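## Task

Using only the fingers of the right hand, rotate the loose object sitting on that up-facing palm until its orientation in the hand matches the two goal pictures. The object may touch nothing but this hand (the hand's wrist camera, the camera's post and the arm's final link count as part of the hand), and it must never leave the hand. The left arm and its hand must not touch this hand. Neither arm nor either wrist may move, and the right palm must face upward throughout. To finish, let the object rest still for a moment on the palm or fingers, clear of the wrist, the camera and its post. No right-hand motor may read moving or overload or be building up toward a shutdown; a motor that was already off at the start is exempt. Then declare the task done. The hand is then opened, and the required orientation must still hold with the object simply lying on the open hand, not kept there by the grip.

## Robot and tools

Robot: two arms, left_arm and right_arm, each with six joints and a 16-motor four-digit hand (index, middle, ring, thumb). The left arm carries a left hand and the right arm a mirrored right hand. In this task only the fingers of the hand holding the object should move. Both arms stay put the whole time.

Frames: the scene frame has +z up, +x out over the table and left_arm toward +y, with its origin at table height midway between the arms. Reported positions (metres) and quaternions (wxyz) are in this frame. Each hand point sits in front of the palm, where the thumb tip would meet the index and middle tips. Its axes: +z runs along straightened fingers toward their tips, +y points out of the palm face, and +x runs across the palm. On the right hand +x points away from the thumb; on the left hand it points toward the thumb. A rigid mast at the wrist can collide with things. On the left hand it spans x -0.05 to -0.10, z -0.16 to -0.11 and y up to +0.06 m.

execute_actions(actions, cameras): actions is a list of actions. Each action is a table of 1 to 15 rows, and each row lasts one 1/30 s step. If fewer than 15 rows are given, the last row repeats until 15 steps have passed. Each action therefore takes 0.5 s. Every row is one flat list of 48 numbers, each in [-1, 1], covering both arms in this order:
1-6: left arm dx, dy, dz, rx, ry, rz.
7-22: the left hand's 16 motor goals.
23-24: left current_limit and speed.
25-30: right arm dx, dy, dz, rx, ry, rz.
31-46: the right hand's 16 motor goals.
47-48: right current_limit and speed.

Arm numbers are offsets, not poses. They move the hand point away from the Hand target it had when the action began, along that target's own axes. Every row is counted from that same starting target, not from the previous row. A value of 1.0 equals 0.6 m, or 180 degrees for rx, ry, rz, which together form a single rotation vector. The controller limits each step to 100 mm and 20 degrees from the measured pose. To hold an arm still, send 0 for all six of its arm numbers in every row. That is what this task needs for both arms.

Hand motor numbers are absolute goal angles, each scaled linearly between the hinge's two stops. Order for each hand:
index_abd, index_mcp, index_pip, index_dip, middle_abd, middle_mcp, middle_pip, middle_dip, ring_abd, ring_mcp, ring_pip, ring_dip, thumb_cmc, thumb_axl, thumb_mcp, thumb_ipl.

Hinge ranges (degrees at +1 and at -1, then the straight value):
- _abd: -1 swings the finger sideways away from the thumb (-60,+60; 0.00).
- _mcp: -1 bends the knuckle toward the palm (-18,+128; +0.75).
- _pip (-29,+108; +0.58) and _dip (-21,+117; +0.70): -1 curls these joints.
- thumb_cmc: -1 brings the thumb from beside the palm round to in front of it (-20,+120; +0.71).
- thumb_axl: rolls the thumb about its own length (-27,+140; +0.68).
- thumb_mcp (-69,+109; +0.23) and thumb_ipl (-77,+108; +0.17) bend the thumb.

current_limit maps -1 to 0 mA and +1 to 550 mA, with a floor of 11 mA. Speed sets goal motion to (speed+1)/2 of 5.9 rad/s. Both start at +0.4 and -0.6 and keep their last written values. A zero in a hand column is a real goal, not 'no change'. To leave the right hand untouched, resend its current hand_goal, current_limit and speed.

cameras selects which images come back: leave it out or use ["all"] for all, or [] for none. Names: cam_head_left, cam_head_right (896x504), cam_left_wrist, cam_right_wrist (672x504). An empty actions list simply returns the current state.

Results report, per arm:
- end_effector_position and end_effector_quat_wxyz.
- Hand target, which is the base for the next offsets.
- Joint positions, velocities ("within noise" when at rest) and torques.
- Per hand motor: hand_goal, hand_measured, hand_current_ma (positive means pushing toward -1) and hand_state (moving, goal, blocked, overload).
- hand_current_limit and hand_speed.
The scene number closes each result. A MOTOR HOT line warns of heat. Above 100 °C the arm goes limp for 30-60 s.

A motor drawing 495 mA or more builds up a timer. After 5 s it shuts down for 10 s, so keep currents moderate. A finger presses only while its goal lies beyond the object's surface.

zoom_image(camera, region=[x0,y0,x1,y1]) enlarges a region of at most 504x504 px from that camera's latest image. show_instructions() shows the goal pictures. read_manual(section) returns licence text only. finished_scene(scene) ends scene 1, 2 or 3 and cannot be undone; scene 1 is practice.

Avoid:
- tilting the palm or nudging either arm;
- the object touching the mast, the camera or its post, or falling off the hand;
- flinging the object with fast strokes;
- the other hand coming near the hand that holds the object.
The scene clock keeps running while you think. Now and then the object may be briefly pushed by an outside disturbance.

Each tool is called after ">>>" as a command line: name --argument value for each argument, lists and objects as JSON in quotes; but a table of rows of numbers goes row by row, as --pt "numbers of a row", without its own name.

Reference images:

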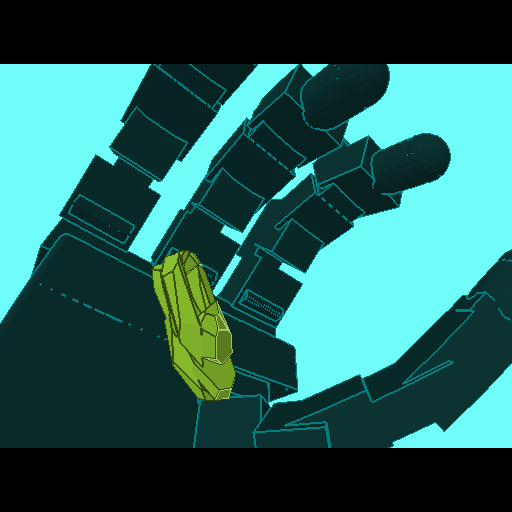

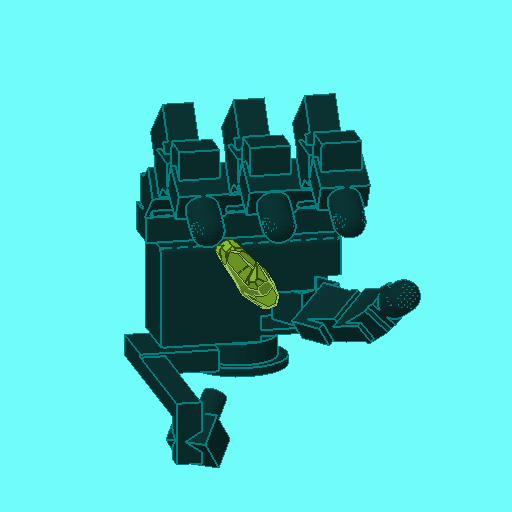

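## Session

>>> execute_actions --actions '[]'

>>> zoom_image --camera "cam_right_wrist" --region '[100, 200, 440, 440]'

>>> show_instructions

Scene clock: 0.00 s.
left_arm: end_effector_position=(+0.3915, +0.8158, +0.5604) hand_goal=(+0.000, +0.754, +0.576, +0.696, +0.000, +0.754, +0.576, +0.696, +0.000, +0.754, +0.576, +0.696, +0.714, +0.678, +0.226, +0.168) hand_measured=(+0.000, +0.754, +0.576, +0.696, +0.000, +0.754, +0.576, +0.696, +0.000, +0.754, +0.576, +0.696, +0.714, +0.678, +0.226, +0.168) hand_current_ma=(+0, +0, +0, +0, +0, +0, +0, +0, +0, +0, +0, +0, +0, +0, +0, +0) hand_state=(goal, goal, goal, goal, goal, goal, goal, goal, goal, goal, goal, goal, goal, goal, goal, goal) hand_current_limit=0.40 hand_speed=-0.60 end_effector_quat_wxyz=(+0.299, +0.295, +0.656, +0.627) | right_arm: end_effector_position=(+0.3702, -0.1063, +0.3980) hand_goal=(+0.000, +0.046, -0.008, +0.280, +0.000, +0.046, -0.008, +0.280, +0.000, +0.046, -0.008, +0.280, -0.104, +0.266, +0.032, -0.018) hand_measured=(+0.000, +0.060, -0.006, +0.282, +0.000, +0.060, -0.006, +0.282, +0.000, +0.058, -0.006, +0.282, -0.092, +0.270, +0.034, -0.016) hand_current_ma=(+0, +23, +2, +2, +0, +23, +2, +2, +0, +22, +2, +2, +20, +7, +2, +2) hand_state=(goal, goal, goal, goal, goal, goal, goal, goal, goal, goal, goal, goal, goal, goal, goal, goal) hand_current_limit=0.40 hand_speed=-0.60 end_effector_quat_wxyz=(+0.331, +0.313, +0.633, +0.627)
Joint positions: left_arm=[0.662 1.032 1.017 -0.021 0.002 -0.022] | right_arm=[0.688 1.131 0.609 0.527 0.065 -0.027]
Joint velocities: within noise
Joint torques (N m): no reading
Motor temperatures (°C): left_arm=[28 31 32 25 25 24] | right_arm=[28 30 30 28 25 26]
Heat: left arm: hottest elbow 32 °C; right arm: hottest shoulder 30 °C.
Hand target: left_arm +0.3891, +0.8138, +0.5818; +0.305, +0.290, +0.644, +0.639 | right_arm +0.3709, -0.1057, +0.4198; +0.337, +0.306, +0.618, +0.641
camera_calibration:
cam_left_wrist: T_world_to_cam=[[0.516374, -0.646013, -0.562161, 0.600418], [-0.812368, -0.161821, -0.560244, 0.716787], [0.270955, 0.745977, -0.60836, -0.252017], [0, 0, 0, 1]] pos_world=[0.34054, 0.691867, 0.58579]
cam_right_wrist: T_world_to_cam=[[0.45112, -0.596412, 0.663915, -0.463572], [-0.27238, -0.800429, -0.533969, 0.190813], [0.849882, 0.060047, -0.52354, 0.0293919], [0, 0, 0, 1]] pos_world=[0.236121, -0.125512, 0.425049]

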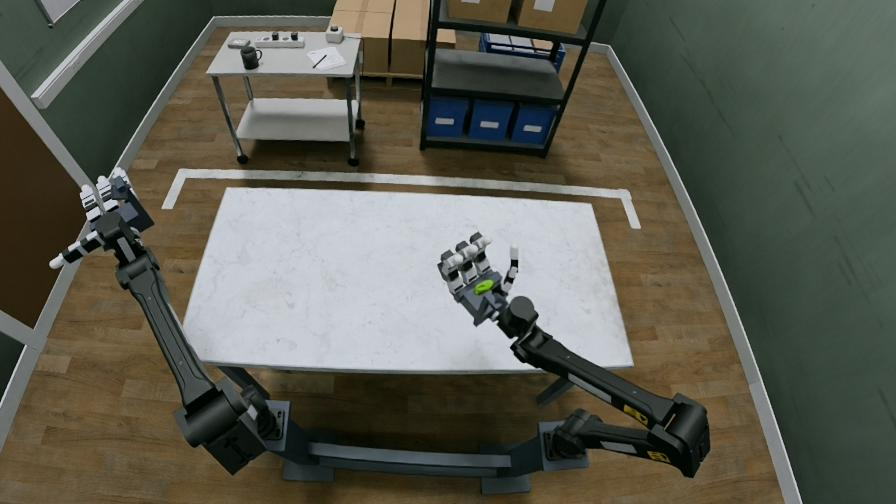

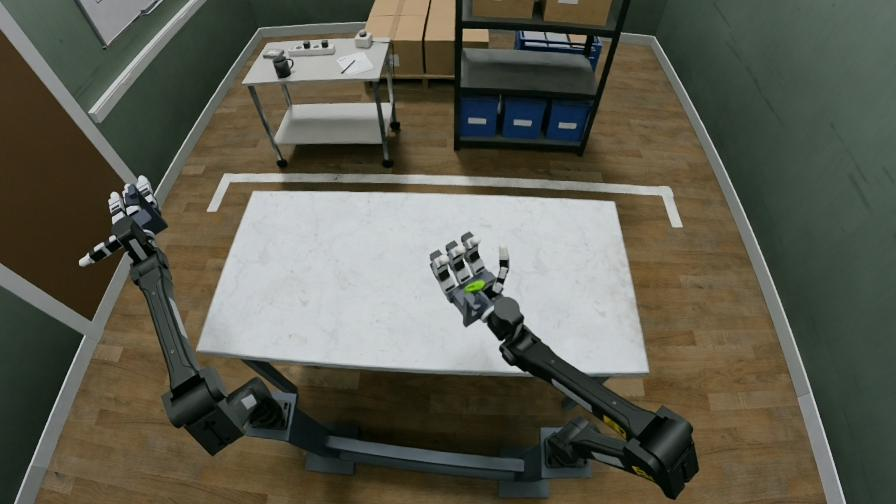

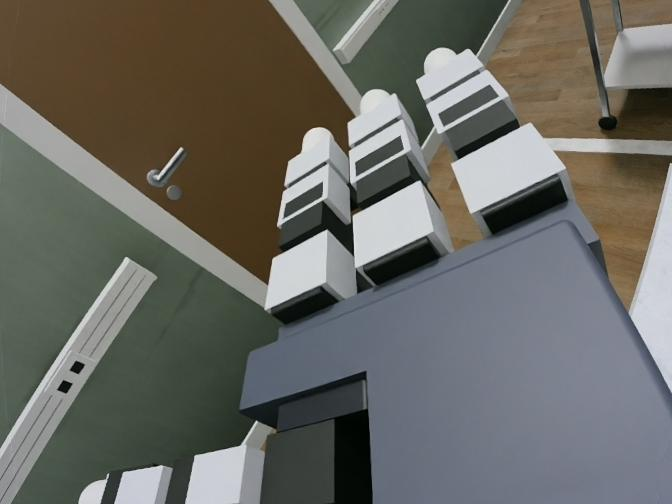

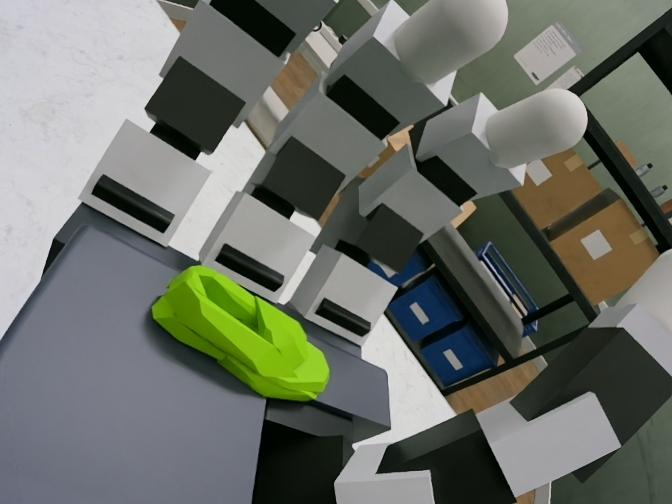

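Scaled by 1.482 from the camera's 672x504 image, which has a finer 960x720 frame.

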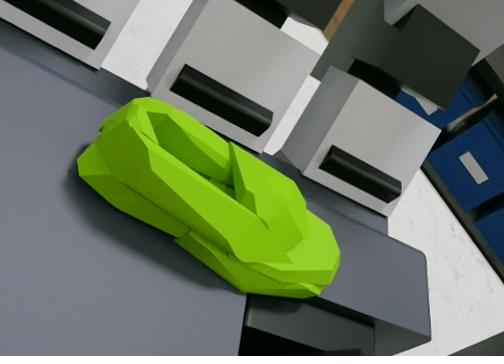

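Reference images for this scene: goal picture from the wrist camera place, goal picture looking into the palm.

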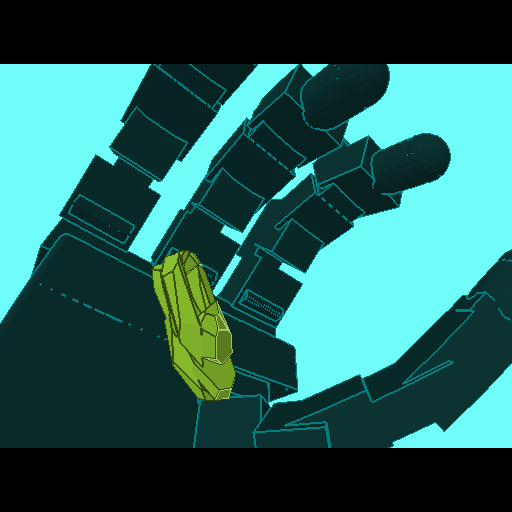

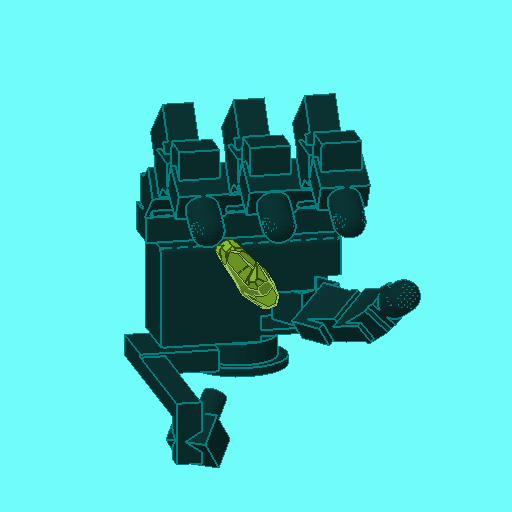

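>>> execute_actions --actions '[[[0,0,0,0,0,0,0,0.754,0.576,0.696,0,0.754,0.576,0.696,0,0.754,0.576,0.696,0.714,0.678,0.226,0.168,0.4,-0.6,0,0,0,0,0,0,0,0.753,-0.737,-0.826,0,0.046,-0.008,0.28,0,0.046,-0.008,0.28,-0.104,0.266,0.032,-0.018,0.4,-0.6]],[[0,0,0,0,0,0,0,0.754,0.576,0.696,0,0.754,0.576,0.696,0,0.754,0.576,0.696,0.714,0.678,0.226,0.168,0.4,-0.6,0,0,0,0,0,0,0,0.753,-0.737,-0.826,0,0.046,-0.008,0.28,0,-0.616,-0.008,0.1,-0.104,0.266,0.032,-0.018,0.4,-0.6]],[[0,0,0,0,0,0,0,0.754,0.576,0.696,0,0.754,0.576,0.696,0,0.754,0.576,0.696,0.714,0.678,0.226,0.168,0.4,-0.6,0,0,0,0,0,0,0.5,0.753,-0.737,-0.826,0,0.046,-0.008,0.28,0,-0.616,-0.2,0.1,-0.104,0.266,0.032,-0.018,0.4,-0.6]],[[0,0,0,0,0,0,0,0.754,0.576,0.696,0,0.754,0.576,0.696,0,0.754,0.576,0.696,0.714,0.678,0.226,0.168,0.4,-0.6,0,0,0,0,0,0,0.5,0.45,-0.737,-0.826,0,0.046,-0.008,0.28,0,-0.616,-0.5,0.1,-0.104,0.266,0.032,-0.018,0.4,-0.7]],[[0,0,0,0,0,0,0,0.754,0.576,0.696,0,0.754,0.576,0.696,0,0.754,0.576,0.696,0.714,0.678,0.226,0.168,0.4,-0.6,0,0,0,0,0,0,0.5,0.137,-0.737,-0.826,0,0.046,-0.008,0.28,0,-0.616,-0.591,0.1,-0.104,0.266,0.032,-0.018,0.4,-0.7]]]' --cameras '["cam_right_wrist","cam_head_right"]'

>>> zoom_image --camera "cam_head_right" --region '[420, 230, 520, 330]'

Scene clock: 15.67 s.
left_arm: end_effector_position=(+0.3915, +0.8158, +0.5604) hand_goal=(+0.000, +0.754, +0.576, +0.696, +0.000, +0.754, +0.576, +0.696, +0.000, +0.754, +0.576, +0.696, +0.714, +0.678, +0.226, +0.168) hand_measured=(+0.000, +0.762, +0.576, +0.696, +0.000, +0.764, +0.576, +0.696, +0.000, +0.762, +0.576, +0.696, +0.724, +0.678, +0.226, +0.168) hand_current_ma=(+0, +15, +1, +0, +0, +18, +1, +0, +0, +14, +1, +0, +16, -1, +0, +0) hand_state=(goal, goal, goal, goal, goal, goal, goal, goal, goal, goal, goal, goal, goal, goal, goal, goal) hand_current_limit=0.40 hand_speed=-0.60 end_effector_quat_wxyz=(+0.299, +0.295, +0.656, +0.627) | right_arm: end_effector_position=(+0.3702, -0.1063, +0.3980) hand_goal=(+0.500, +0.138, -0.736, -0.826, +0.000, +0.046, -0.008, +0.280, +0.000, -0.616, -0.590, +0.100, -0.104, +0.266, +0.032, -0.018) hand_measured=(+0.498, +0.150, -0.734, -0.824, +0.000, +0.060, -0.006, +0.282, +0.000, -0.616, -0.586, +0.102, -0.092, +0.270, +0.034, -0.016) hand_current_ma=(-2, +19, +1, +2, +0, +23, +2, +2, +0, -1, +3, +1, +20, +7, +2, +2) hand_state=(goal, goal, goal, goal, goal, goal, goal, goal, goal, goal, goal, goal, goal, goal, goal, goal) hand_current_limit=0.40 hand_speed=-0.70 end_effector_quat_wxyz=(+0.331, +0.313, +0.633, +0.627)
Joint positions: left_arm=[0.662 1.032 1.017 -0.021 0.002 -0.022] | right_arm=[0.688 1.131 0.609 0.527 0.065 -0.027]
Joint velocities: within noise
Joint torques (N m): left_arm=[0.09 -6.53 12.33 3.95 -0.02 0.12] | right_arm=[-0.15 -6.89 13.34 3.36 0.18 0.01]
Motor temperatures (°C): left_arm=[28 31 42 25 25 24] | right_arm=[28 30 32 28 25 26]
Heat: left arm: hottest elbow 42 °C; right arm: hottest elbow 32 °C.
Hand target: left_arm +0.3891, +0.8138, +0.5818; +0.305, +0.290, +0.644, +0.639 | right_arm +0.3709, -0.1057, +0.4198; +0.337, +0.306, +0.618, +0.641
Off the commanded pose: left_arm 0.022 m, 2 deg | right_arm 0.022 m, 3 deg.
camera_calibration:
cam_right_wrist: T_world_to_cam=[[0.45112, -0.596412, 0.663915, -0.463572], [-0.27238, -0.800429, -0.533969, 0.190813], [0.849882, 0.060047, -0.52354, 0.0293919], [0, 0, 0, 1]] pos_world=[0.236121, -0.125512, 0.425049]
Images, in order (width x height): cam_head_right 896x504, cam_right_wrist 672x504.

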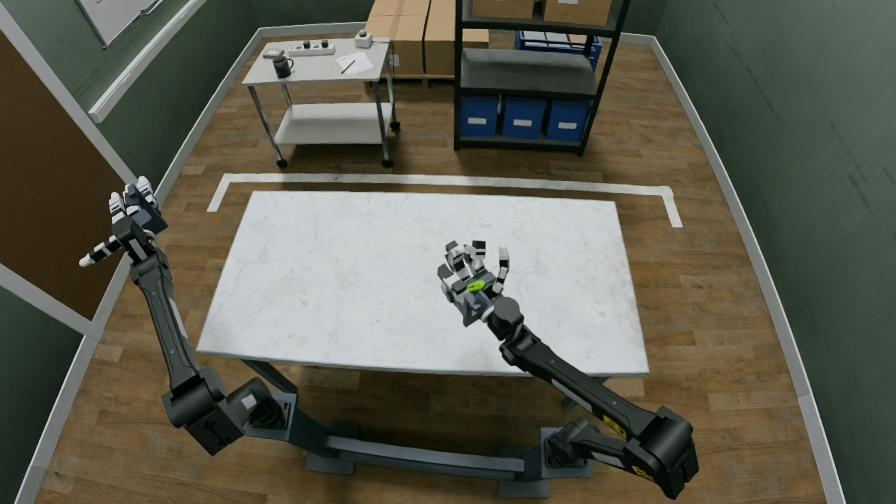

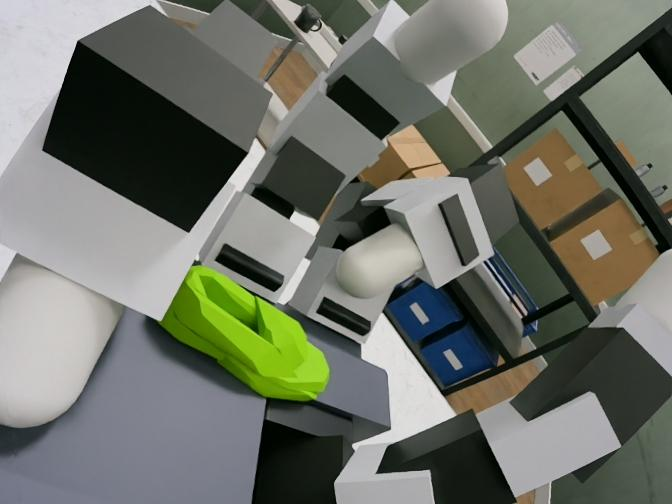

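Scaled by 5.040 from the camera's 896x504 image, which has a finer 1280x720 frame.

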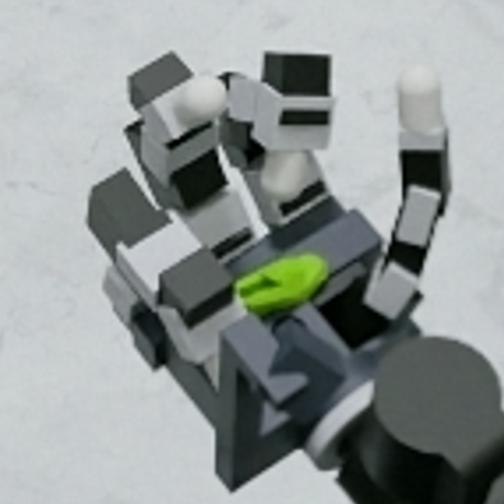

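>>> execute_actions --actions '[[[0,0,0,0,0,0,0,0.754,0.576,0.696,0,0.754,0.576,0.696,0,0.754,0.576,0.696,0.714,0.678,0.226,0.168,0.4,-0.6,0,0,0,0,0,0,0.5,0,-0.737,-0.638,0,0.046,-0.008,0.28,-0.3,-0.479,-0.664,-0.029,-0.104,0.266,0.032,-0.018,0.4,-0.7]],[[0,0,0,0,0,0,0,0.754,0.576,0.696,0,0.754,0.576,0.696,0,0.754,0.576,0.696,0.714,0.678,0.226,0.168,0.4,-0.6,0,0,0,0,0,0,0.5,-0.205,-0.737,-0.45,0,0.046,-0.008,0.28,-0.4,-0.342,-0.737,-0.217,-0.104,0.266,0.032,-0.018,0.4,-0.7]],[[0,0,0,0,0,0,0,0.754,0.576,0.696,0,0.754,0.576,0.696,0,0.754,0.576,0.696,0.714,0.678,0.226,0.168,0.4,-0.6,0,0,0,0,0,0,0.6,-0.342,-0.737,-0.217,0,0.046,-0.008,0.28,-0.4,-0.205,-0.737,-0.45,-0.104,0.266,0.032,-0.018,0.4,-0.7]]]' --cameras '["cam_right_wrist","cam_head_right"]'

>>> zoom_image --camera "cam_head_right" --region '[420, 230, 520, 330]'

Scene clock: 21.80 s.
left_arm: end_effector_position=(+0.3915, +0.8158, +0.5604) hand_goal=(+0.000, +0.754, +0.576, +0.696, +0.000, +0.754, +0.576, +0.696, +0.000, +0.754, +0.576, +0.696, +0.714, +0.678, +0.226, +0.168) hand_measured=(+0.000, +0.762, +0.576, +0.696, +0.000, +0.764, +0.576, +0.696, +0.000, +0.762, +0.576, +0.696, +0.724, +0.678, +0.226, +0.168) hand_current_ma=(+0, +15, +1, +0, +0, +18, +1, +0, +0, +14, +1, +0, +16, -1, +0, +0) hand_state=(goal, goal, goal, goal, goal, goal, goal, goal, goal, goal, goal, goal, goal, goal, goal, goal) hand_current_limit=0.40 hand_speed=-0.60 end_effector_quat_wxyz=(+0.299, +0.295, +0.656, +0.627) | right_arm: end_effector_position=(+0.3702, -0.1063, +0.3980) hand_goal=(+0.600, -0.342, -0.736, -0.216, +0.000, +0.046, -0.008, +0.280, -0.400, -0.204, -0.736, -0.450, -0.104, +0.266, +0.032, -0.018) hand_measured=(+0.598, -0.340, -0.736, -0.220, +0.000, +0.060, -0.006, +0.282, -0.398, -0.204, -0.736, -0.448, -0.092, +0.270, +0.034, -0.016) hand_current_ma=(-1, +2, +0, -3, +0, +23, +2, +2, +2, -1, +0, +2, +20, +7, +2, +2) hand_state=(goal, goal, goal, goal, goal, goal, goal, goal, goal, goal, goal, goal, goal, goal, goal, goal) hand_current_limit=0.40 hand_speed=-0.70 end_effector_quat_wxyz=(+0.331, +0.313, +0.633, +0.627)
Joint positions: left_arm=[0.662 1.032 1.017 -0.021 0.002 -0.022] | right_arm=[0.688 1.131 0.609 0.527 0.065 -0.027]
Joint velocities: within noise
Joint torques (N m): left_arm=[0.03 -6.53 12.33 3.93 -0.01 0.13] | right_arm=[-0.21 -6.83 13.35 3.34 0.18 0.02]
Motor temperatures (°C): left_arm=[28 31 44 25 25 24] | right_arm=[28 30 32 29 25 26]
Heat: left arm: hottest elbow 44 °C; right arm: hottest elbow 32 °C.
Hand target: left_arm +0.3891, +0.8138, +0.5818; +0.305, +0.290, +0.644, +0.639 | right_arm +0.3709, -0.1057, +0.4198; +0.337, +0.306, +0.618, +0.641
Off the commanded pose: left_arm 0.022 m, 2 deg | right_arm 0.022 m, 3 deg.
camera_calibration:
cam_right_wrist: T_world_to_cam=[[0.45112, -0.596412, 0.663915, -0.463572], [-0.27238, -0.800429, -0.533969, 0.190813], [0.849882, 0.060047, -0.52354, 0.0293919], [0, 0, 0, 1]] pos_world=[0.236121, -0.125512, 0.425049]
Images, in order (width x height): cam_head_right 896x504, cam_right_wrist 672x504.

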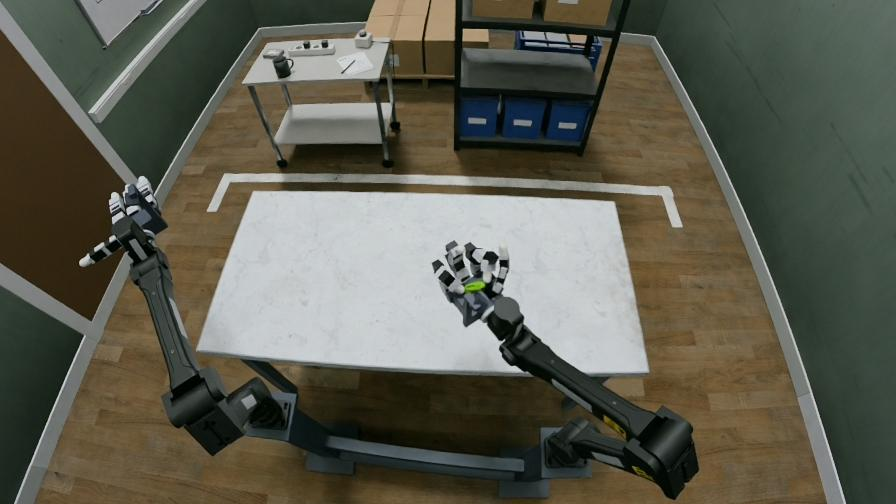

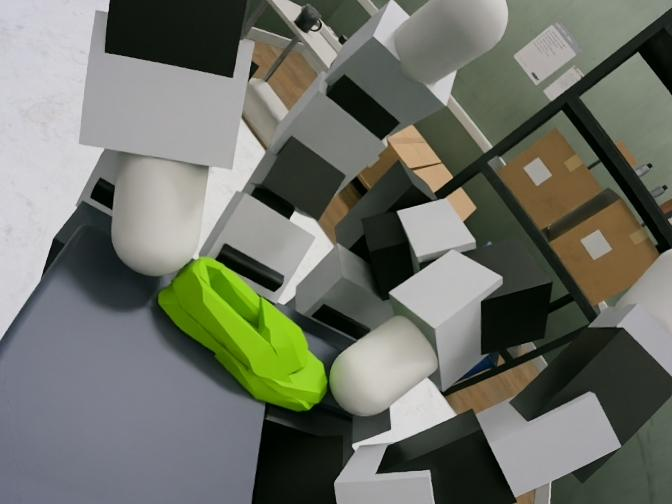

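Scaled by 5.040 from the camera's 896x504 image, which has a finer 1280x720 frame.

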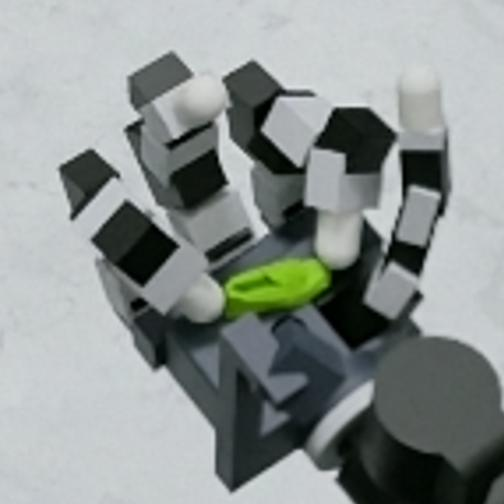

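>>> execute_actions --actions '[[[0,0,0,0,0,0,0,0.754,0.576,0.696,0,0.754,0.576,0.696,0,0.754,0.576,0.696,0.714,0.678,0.226,0.168,0.4,-0.6,0,0,0,0,0,0,0.5,0.1,-0.737,-0.7,0,0.046,-0.008,0.28,-0.3,-0.479,-0.664,-0.029,-0.104,0.266,0.032,-0.018,0.4,-0.6]],[[0,0,0,0,0,0,0,0.754,0.576,0.696,0,0.754,0.576,0.696,0,0.754,0.576,0.696,0.714,0.678,0.226,0.168,0.4,-0.6,0,0,0,0,0,0,0.5,0.6,-0.737,-0.826,0,0.046,-0.008,0.28,-0.9,-0.479,-0.664,-0.029,-0.104,0.266,0.032,-0.018,0.4,-0.6]],[[0,0,0,0,0,0,0,0.754,0.576,0.696,0,0.754,0.576,0.696,0,0.754,0.576,0.696,0.714,0.678,0.226,0.168,0.4,-0.6,0,0,0,0,0,0,0.95,0.6,-0.737,-0.826,0,0.046,-0.008,0.28,-0.9,-0.4,-0.7,-0.12,-0.104,0.266,0.032,-0.018,0.4,-0.7]],[[0,0,0,0,0,0,0,0.754,0.576,0.696,0,0.754,0.576,0.696,0,0.754,0.576,0.696,0.714,0.678,0.226,0.168,0.4,-0.6,0,0,0,0,0,0,0.95,0.137,-0.737,-0.826,0,0.046,-0.008,0.28,-0.9,-0.342,-0.737,-0.217,-0.104,0.266,0.032,-0.018,0.4,-0.7]],[[0,0,0,0,0,0,0,0.754,0.576,0.696,0,0.754,0.576,0.696,0,0.754,0.576,0.696,0.714,0.678,0.226,0.168,0.4,-0.6,0,0,0,0,0,0,0.95,0.0,-0.737,-0.638,0,0.046,-0.008,0.28,-0.9,-0.342,-0.737,-0.217,-0.104,0.266,0.032,-0.018,0.4,-0.7]]]' --cameras '["cam_right_wrist","cam_head_right"]'

>>> zoom_image --camera "cam_head_right" --region '[420, 230, 520, 330]'

Scene clock: 32.93 s.
left_arm: end_effector_position=(+0.3915, +0.8158, +0.5604) hand_goal=(+0.000, +0.754, +0.576, +0.696, +0.000, +0.754, +0.576, +0.696, +0.000, +0.754, +0.576, +0.696, +0.714, +0.678, +0.226, +0.168) hand_measured=(+0.000, +0.762, +0.576, +0.696, +0.000, +0.764, +0.576, +0.696, +0.000, +0.762, +0.576, +0.696, +0.724, +0.678, +0.226, +0.168) hand_current_ma=(+0, +15, +1, +0, +0, +18, +1, +0, +0, +14, +1, +0, +16, -1, +0, +0) hand_state=(goal, goal, goal, goal, goal, goal, goal, goal, goal, goal, goal, goal, goal, goal, goal, goal) hand_current_limit=0.40 hand_speed=-0.60 end_effector_quat_wxyz=(+0.299, +0.295, +0.656, +0.627) | right_arm: end_effector_position=(+0.3702, -0.1063, +0.3980) hand_goal=(+0.950, +0.000, -0.736, -0.638, +0.000, +0.046, -0.008, +0.280, -0.900, -0.342, -0.736, -0.216, -0.104, +0.266, +0.032, -0.018) hand_measured=(+0.948, +0.008, -0.736, -0.642, +0.000, +0.060, -0.006, +0.282, -0.898, -0.344, -0.734, -0.214, -0.092, +0.270, +0.034, -0.016) hand_current_ma=(-1, +12, +0, -3, +0, +23, +2, +2, +1, -2, +1, +2, +20, +7, +2, +2) hand_state=(goal, goal, goal, goal, goal, goal, goal, goal, goal, goal, goal, goal, goal, goal, goal, goal) hand_current_limit=0.40 hand_speed=-0.70 end_effector_quat_wxyz=(+0.331, +0.313, +0.633, +0.627)
Joint positions: left_arm=[0.662 1.032 1.017 -0.021 0.002 -0.022] | right_arm=[0.688 1.131 0.609 0.527 0.065 -0.027]
Joint velocities: within noise
Joint torques (N m): left_arm=[0.03 -6.65 12.31 3.95 -0.02 0.13] | right_arm=[-0.21 -6.77 13.37 3.37 0.18 0.01]
Motor temperatures (°C): left_arm=[28 31 49 26 25 24] | right_arm=[28 30 33 29 25 26]
Heat: left arm: hottest elbow 49 °C; right arm: hottest elbow 33 °C.
Hand target: left_arm +0.3891, +0.8138, +0.5818; +0.305, +0.290, +0.644, +0.639 | right_arm +0.3709, -0.1057, +0.4198; +0.337, +0.306, +0.618, +0.641
Off the commanded pose: left_arm 0.022 m, 2 deg | right_arm 0.022 m, 3 deg.
camera_calibration:
cam_right_wrist: T_world_to_cam=[[0.45112, -0.596412, 0.663915, -0.463572], [-0.27238, -0.800429, -0.533969, 0.190813], [0.849882, 0.060047, -0.52354, 0.0293919], [0, 0, 0, 1]] pos_world=[0.236121, -0.125512, 0.425049]
Images, in order (width x height): cam_head_right 896x504, cam_right_wrist 672x504.

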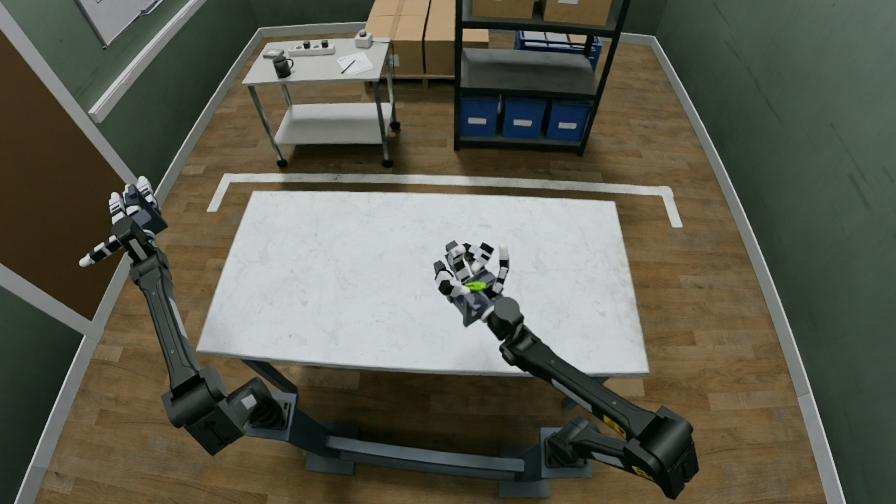

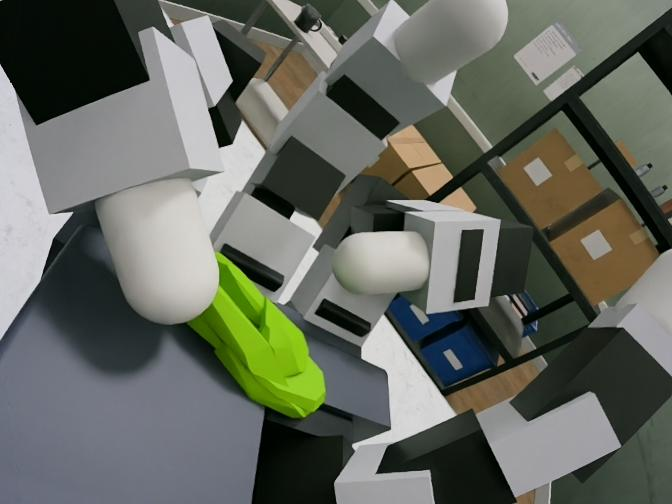

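Scaled by 5.040 from the camera's 896x504 image, which has a finer 1280x720 frame.

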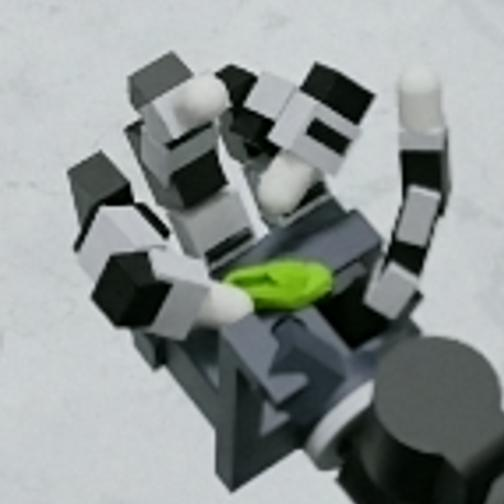

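>>> execute_actions --actions '[[[0,0,0,0,0,0,0,0.754,0.576,0.696,0,0.754,0.576,0.696,0,0.754,0.576,0.696,0.714,0.678,0.226,0.168,0.4,-0.6,0,0,0,0,0,0,0.95,-0.205,-0.737,-0.45,0,0.046,-0.008,0.28,-0.9,-0.205,-0.737,-0.45,-0.104,0.266,0.032,-0.018,0.4,-0.7]],[[0,0,0,0,0,0,0,0.754,0.576,0.696,0,0.754,0.576,0.696,0,0.754,0.576,0.696,0.714,0.678,0.226,0.168,0.4,-0.6,0,0,0,0,0,0,0.95,-0.342,-0.737,-0.217,0,0.046,-0.008,0.28,-0.9,-0.1,-0.737,-0.56,-0.104,0.266,0.032,-0.018,0.4,-0.7]]]' --cameras '["cam_right_wrist","cam_head_right"]'

>>> zoom_image --camera "cam_head_right" --region '[420, 230, 520, 330]'

Scene clock: 36.90 s.
left_arm: end_effector_position=(+0.3915, +0.8158, +0.5604) hand_goal=(+0.000, +0.754, +0.576, +0.696, +0.000, +0.754, +0.576, +0.696, +0.000, +0.754, +0.576, +0.696, +0.714, +0.678, +0.226, +0.168) hand_measured=(+0.000, +0.762, +0.576, +0.696, +0.000, +0.764, +0.576, +0.696, +0.000, +0.762, +0.576, +0.696, +0.724, +0.678, +0.226, +0.168) hand_current_ma=(+0, +15, +1, +0, +0, +18, +1, +0, +0, +14, +1, +0, +16, -1, +0, +0) hand_state=(goal, goal, goal, goal, goal, goal, goal, goal, goal, goal, goal, goal, goal, goal, goal, goal) hand_current_limit=0.40 hand_speed=-0.60 end_effector_quat_wxyz=(+0.299, +0.295, +0.656, +0.627) | right_arm: end_effector_position=(+0.3702, -0.1063, +0.3980) hand_goal=(+0.950, -0.342, -0.736, -0.216, +0.000, +0.046, -0.008, +0.280, -0.900, -0.100, -0.736, -0.560, -0.104, +0.266, +0.032, -0.018) hand_measured=(+0.948, -0.340, -0.736, -0.220, +0.000, +0.060, -0.006, +0.282, -0.898, -0.100, -0.736, -0.558, -0.092, +0.270, +0.034, -0.016) hand_current_ma=(-1, +2, +0, -3, +0, +23, +2, +2, +1, +0, +1, +2, +20, +7, +2, +2) hand_state=(goal, goal, goal, goal, goal, goal, goal, goal, goal, goal, goal, goal, goal, goal, goal, goal) hand_current_limit=0.40 hand_speed=-0.70 end_effector_quat_wxyz=(+0.331, +0.313, +0.633, +0.627)
Joint positions: left_arm=[0.662 1.032 1.017 -0.021 0.002 -0.022] | right_arm=[0.688 1.131 0.609 0.527 0.065 -0.027]
Joint velocities: within noise
Joint torques (N m): left_arm=[0.03 -6.59 12.33 3.93 -0.02 0.12] | right_arm=[-0.26 -6.83 13.35 3.38 0.18 0.02]
Motor temperatures (°C): left_arm=[28 31 50 26 25 24] | right_arm=[28 30 34 29 25 26]
Heat: left arm: hottest elbow 50 °C; right arm: hottest elbow 34 °C.
Hand target: left_arm +0.3891, +0.8138, +0.5818; +0.305, +0.290, +0.644, +0.639 | right_arm +0.3709, -0.1057, +0.4198; +0.337, +0.306, +0.618, +0.641
Off the commanded pose: left_arm 0.022 m, 2 deg | right_arm 0.022 m, 3 deg.
camera_calibration:
cam_right_wrist: T_world_to_cam=[[0.45112, -0.596412, 0.663915, -0.463572], [-0.27238, -0.800429, -0.533969, 0.190813], [0.849882, 0.060047, -0.52354, 0.0293919], [0, 0, 0, 1]] pos_world=[0.236121, -0.125512, 0.425049]
Images, in order (width x height): cam_head_right 896x504, cam_right_wrist 672x504.

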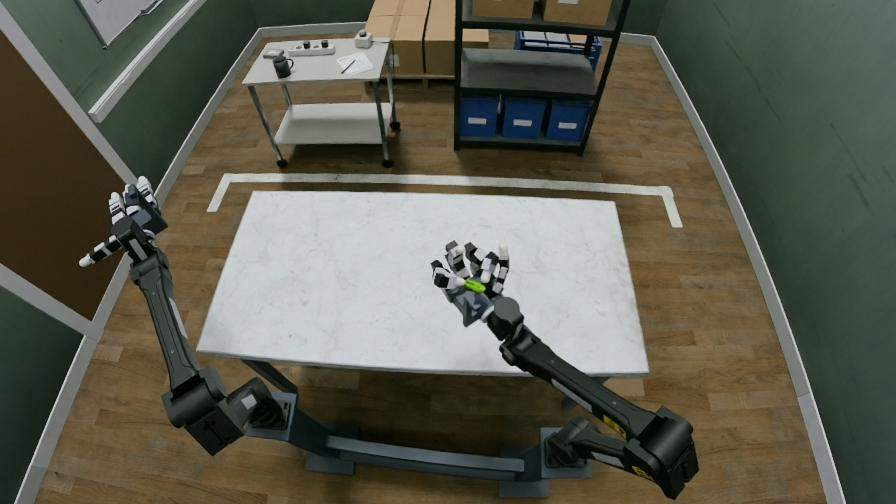

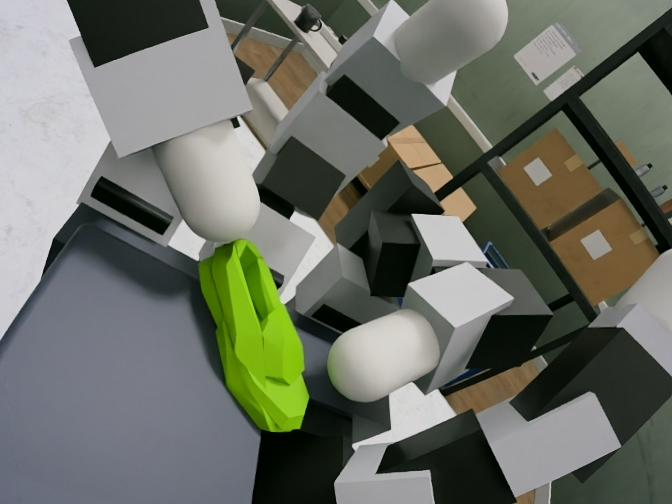

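Scaled by 5.040 from the camera's 896x504 image, which has a finer 1280x720 frame.

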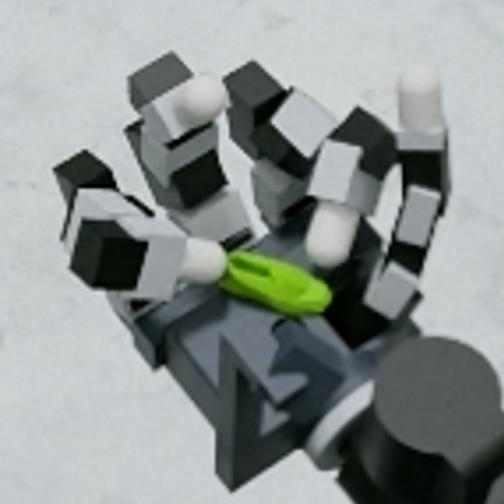

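>>> execute_actions --actions '[[[0,0,0,0,0,0,0,0.754,0.576,0.696,0,0.754,0.576,0.696,0,0.754,0.576,0.696,0.714,0.678,0.226,0.168,0.4,-0.6,0,0,0,0,0,0,0.7,0.0,-0.737,-0.638,0,0.046,-0.008,0.28,-0.6,0.2,-0.737,-0.6,-0.104,0.266,0.032,-0.018,0.4,-0.6]],[[0,0,0,0,0,0,0,0.754,0.576,0.696,0,0.754,0.576,0.696,0,0.754,0.576,0.696,0.714,0.678,0.226,0.168,0.4,-0.6,0,0,0,0,0,0,0.3,0.6,-0.737,-0.7,0,0.046,-0.008,0.28,-0.3,0.6,-0.5,-0.3,-0.104,0.266,0.032,-0.018,0.4,-0.6]],[[0,0,0,0,0,0,0,0.754,0.576,0.696,0,0.754,0.576,0.696,0,0.754,0.576,0.696,0.714,0.678,0.226,0.168,0.4,-0.6,0,0,0,0,0,0,0,0.6,-0.2,0,0,0.046,-0.008,0.28,0,0.4,-0.1,0.2,-0.104,0.266,0.032,-0.018,0.4,-0.6]],[[0,0,0,0,0,0,0,0.754,0.576,0.696,0,0.754,0.576,0.696,0,0.754,0.576,0.696,0.714,0.678,0.226,0.168,0.4,-0.6,0,0,0,0,0,0,0,0.046,-0.008,0.28,0,0.046,-0.008,0.28,0,0.046,-0.008,0.28,-0.104,0.266,0.032,-0.018,0.4,-0.6]]]' --cameras '["cam_right_wrist","cam_head_left"]'

>>> zoom_image --camera "cam_right_wrist" --region '[100, 200, 440, 450]'

>>> zoom_image --camera "cam_head_left" --region '[440, 240, 520, 320]'

Scene clock: 47.53 s.
left_arm: end_effector_position=(+0.3915, +0.8158, +0.5604) hand_goal=(+0.000, +0.754, +0.576, +0.696, +0.000, +0.754, +0.576, +0.696, +0.000, +0.754, +0.576, +0.696, +0.714, +0.678, +0.226, +0.168) hand_measured=(+0.000, +0.762, +0.576, +0.696, +0.000, +0.764, +0.576, +0.696, +0.000, +0.762, +0.576, +0.696, +0.724, +0.678, +0.226, +0.168) hand_current_ma=(+0, +15, +1, +0, +0, +18, +1, +0, +0, +14, +1, +0, +16, -1, +0, +0) hand_state=(goal, goal, goal, goal, goal, goal, goal, goal, goal, goal, goal, goal, goal, goal, goal, goal) hand_current_limit=0.40 hand_speed=-0.60 end_effector_quat_wxyz=(+0.299, +0.295, +0.656, +0.627) | right_arm: end_effector_position=(+0.3702, -0.1063, +0.3980) hand_goal=(+0.000, +0.046, -0.008, +0.280, +0.000, +0.046, -0.008, +0.280, +0.000, +0.046, -0.008, +0.280, -0.104, +0.266, +0.032, -0.018) hand_measured=(+0.002, +0.060, -0.010, +0.276, +0.000, +0.060, -0.006, +0.282, -0.004, +0.058, -0.010, +0.278, -0.092, +0.270, +0.034, -0.016) hand_current_ma=(+2, +23, -2, -3, +0, +23, +2, +2, -3, +22, -1, -3, +20, +7, +2, +2) hand_state=(goal, goal, goal, goal, goal, goal, goal, goal, goal, goal, goal, goal, goal, goal, goal, goal) hand_current_limit=0.40 hand_speed=-0.60 end_effector_quat_wxyz=(+0.331, +0.313, +0.633, +0.627)
Joint positions: left_arm=[0.662 1.032 1.017 -0.021 0.002 -0.022] | right_arm=[0.688 1.131 0.609 0.527 0.065 -0.027]
Joint velocities: within noise
Joint torques (N m): left_arm=[0.03 -6.59 12.37 3.93 -0.01 0.12] | right_arm=[-0.26 -6.95 13.42 3.44 0.18 0.02]
Motor temperatures (°C): left_arm=[28 31 53 26 25 24] | right_arm=[28 31 35 29 25 26]
Heat: left arm: hottest elbow 53 °C; right arm: hottest elbow 35 °C.
Hand target: left_arm +0.3891, +0.8138, +0.5818; +0.305, +0.290, +0.644, +0.639 | right_arm +0.3709, -0.1057, +0.4198; +0.337, +0.306, +0.618, +0.641
Off the commanded pose: left_arm 0.022 m, 2 deg | right_arm 0.022 m, 3 deg.
camera_calibration:
cam_right_wrist: T_world_to_cam=[[0.45112, -0.596412, 0.663915, -0.463572], [-0.27238, -0.800429, -0.533969, 0.190813], [0.849882, 0.060047, -0.52354, 0.0293919], [0, 0, 0, 1]] pos_world=[0.236121, -0.125512, 0.425049]
Images, in order (width x height): cam_head_left 896x504, cam_right_wrist 672x504.

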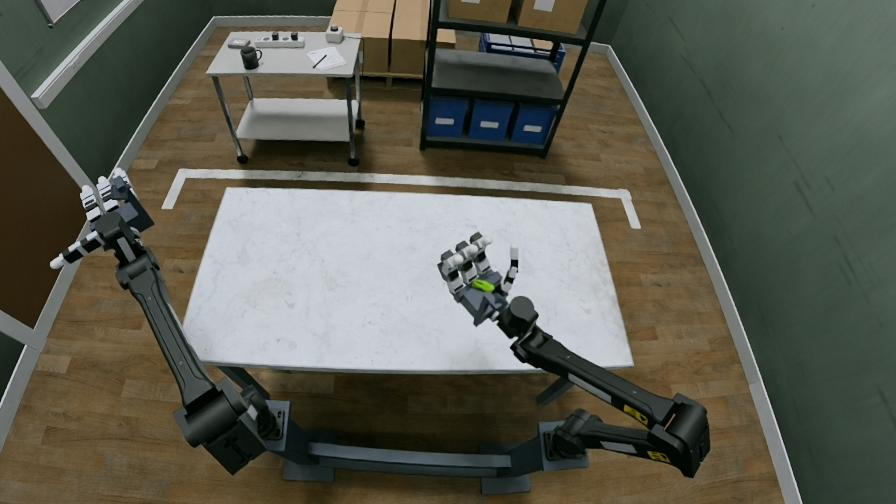

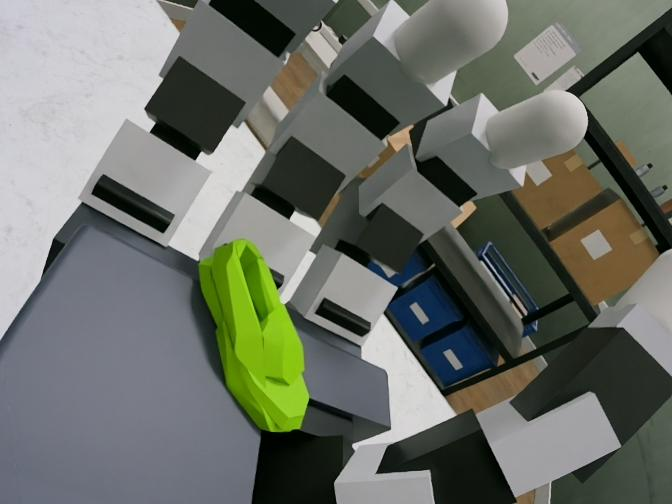

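Scaled by 1.482 from the camera's 672x504 image, which has a finer 960x720 frame.

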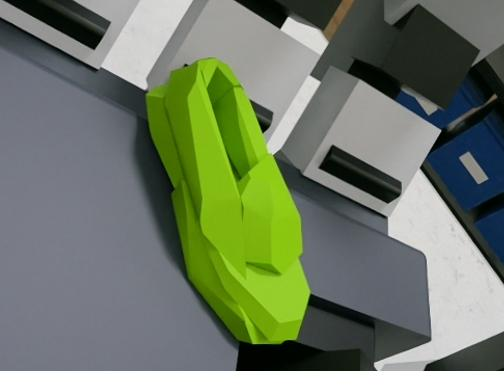

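Scaled by 6.300 from the camera's 896x504 image, which has a finer 1280x720 frame.

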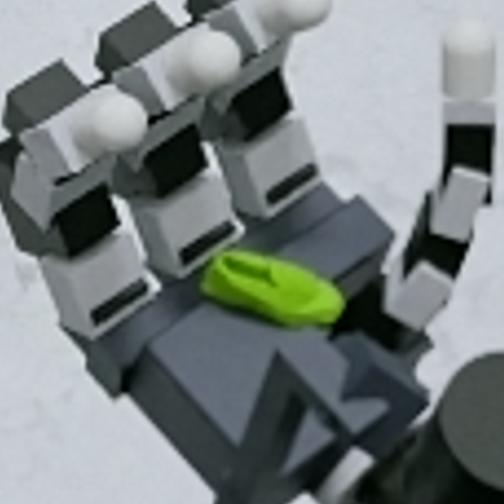

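>>> finished_scene --scene 3

The scene is finished: the task was done.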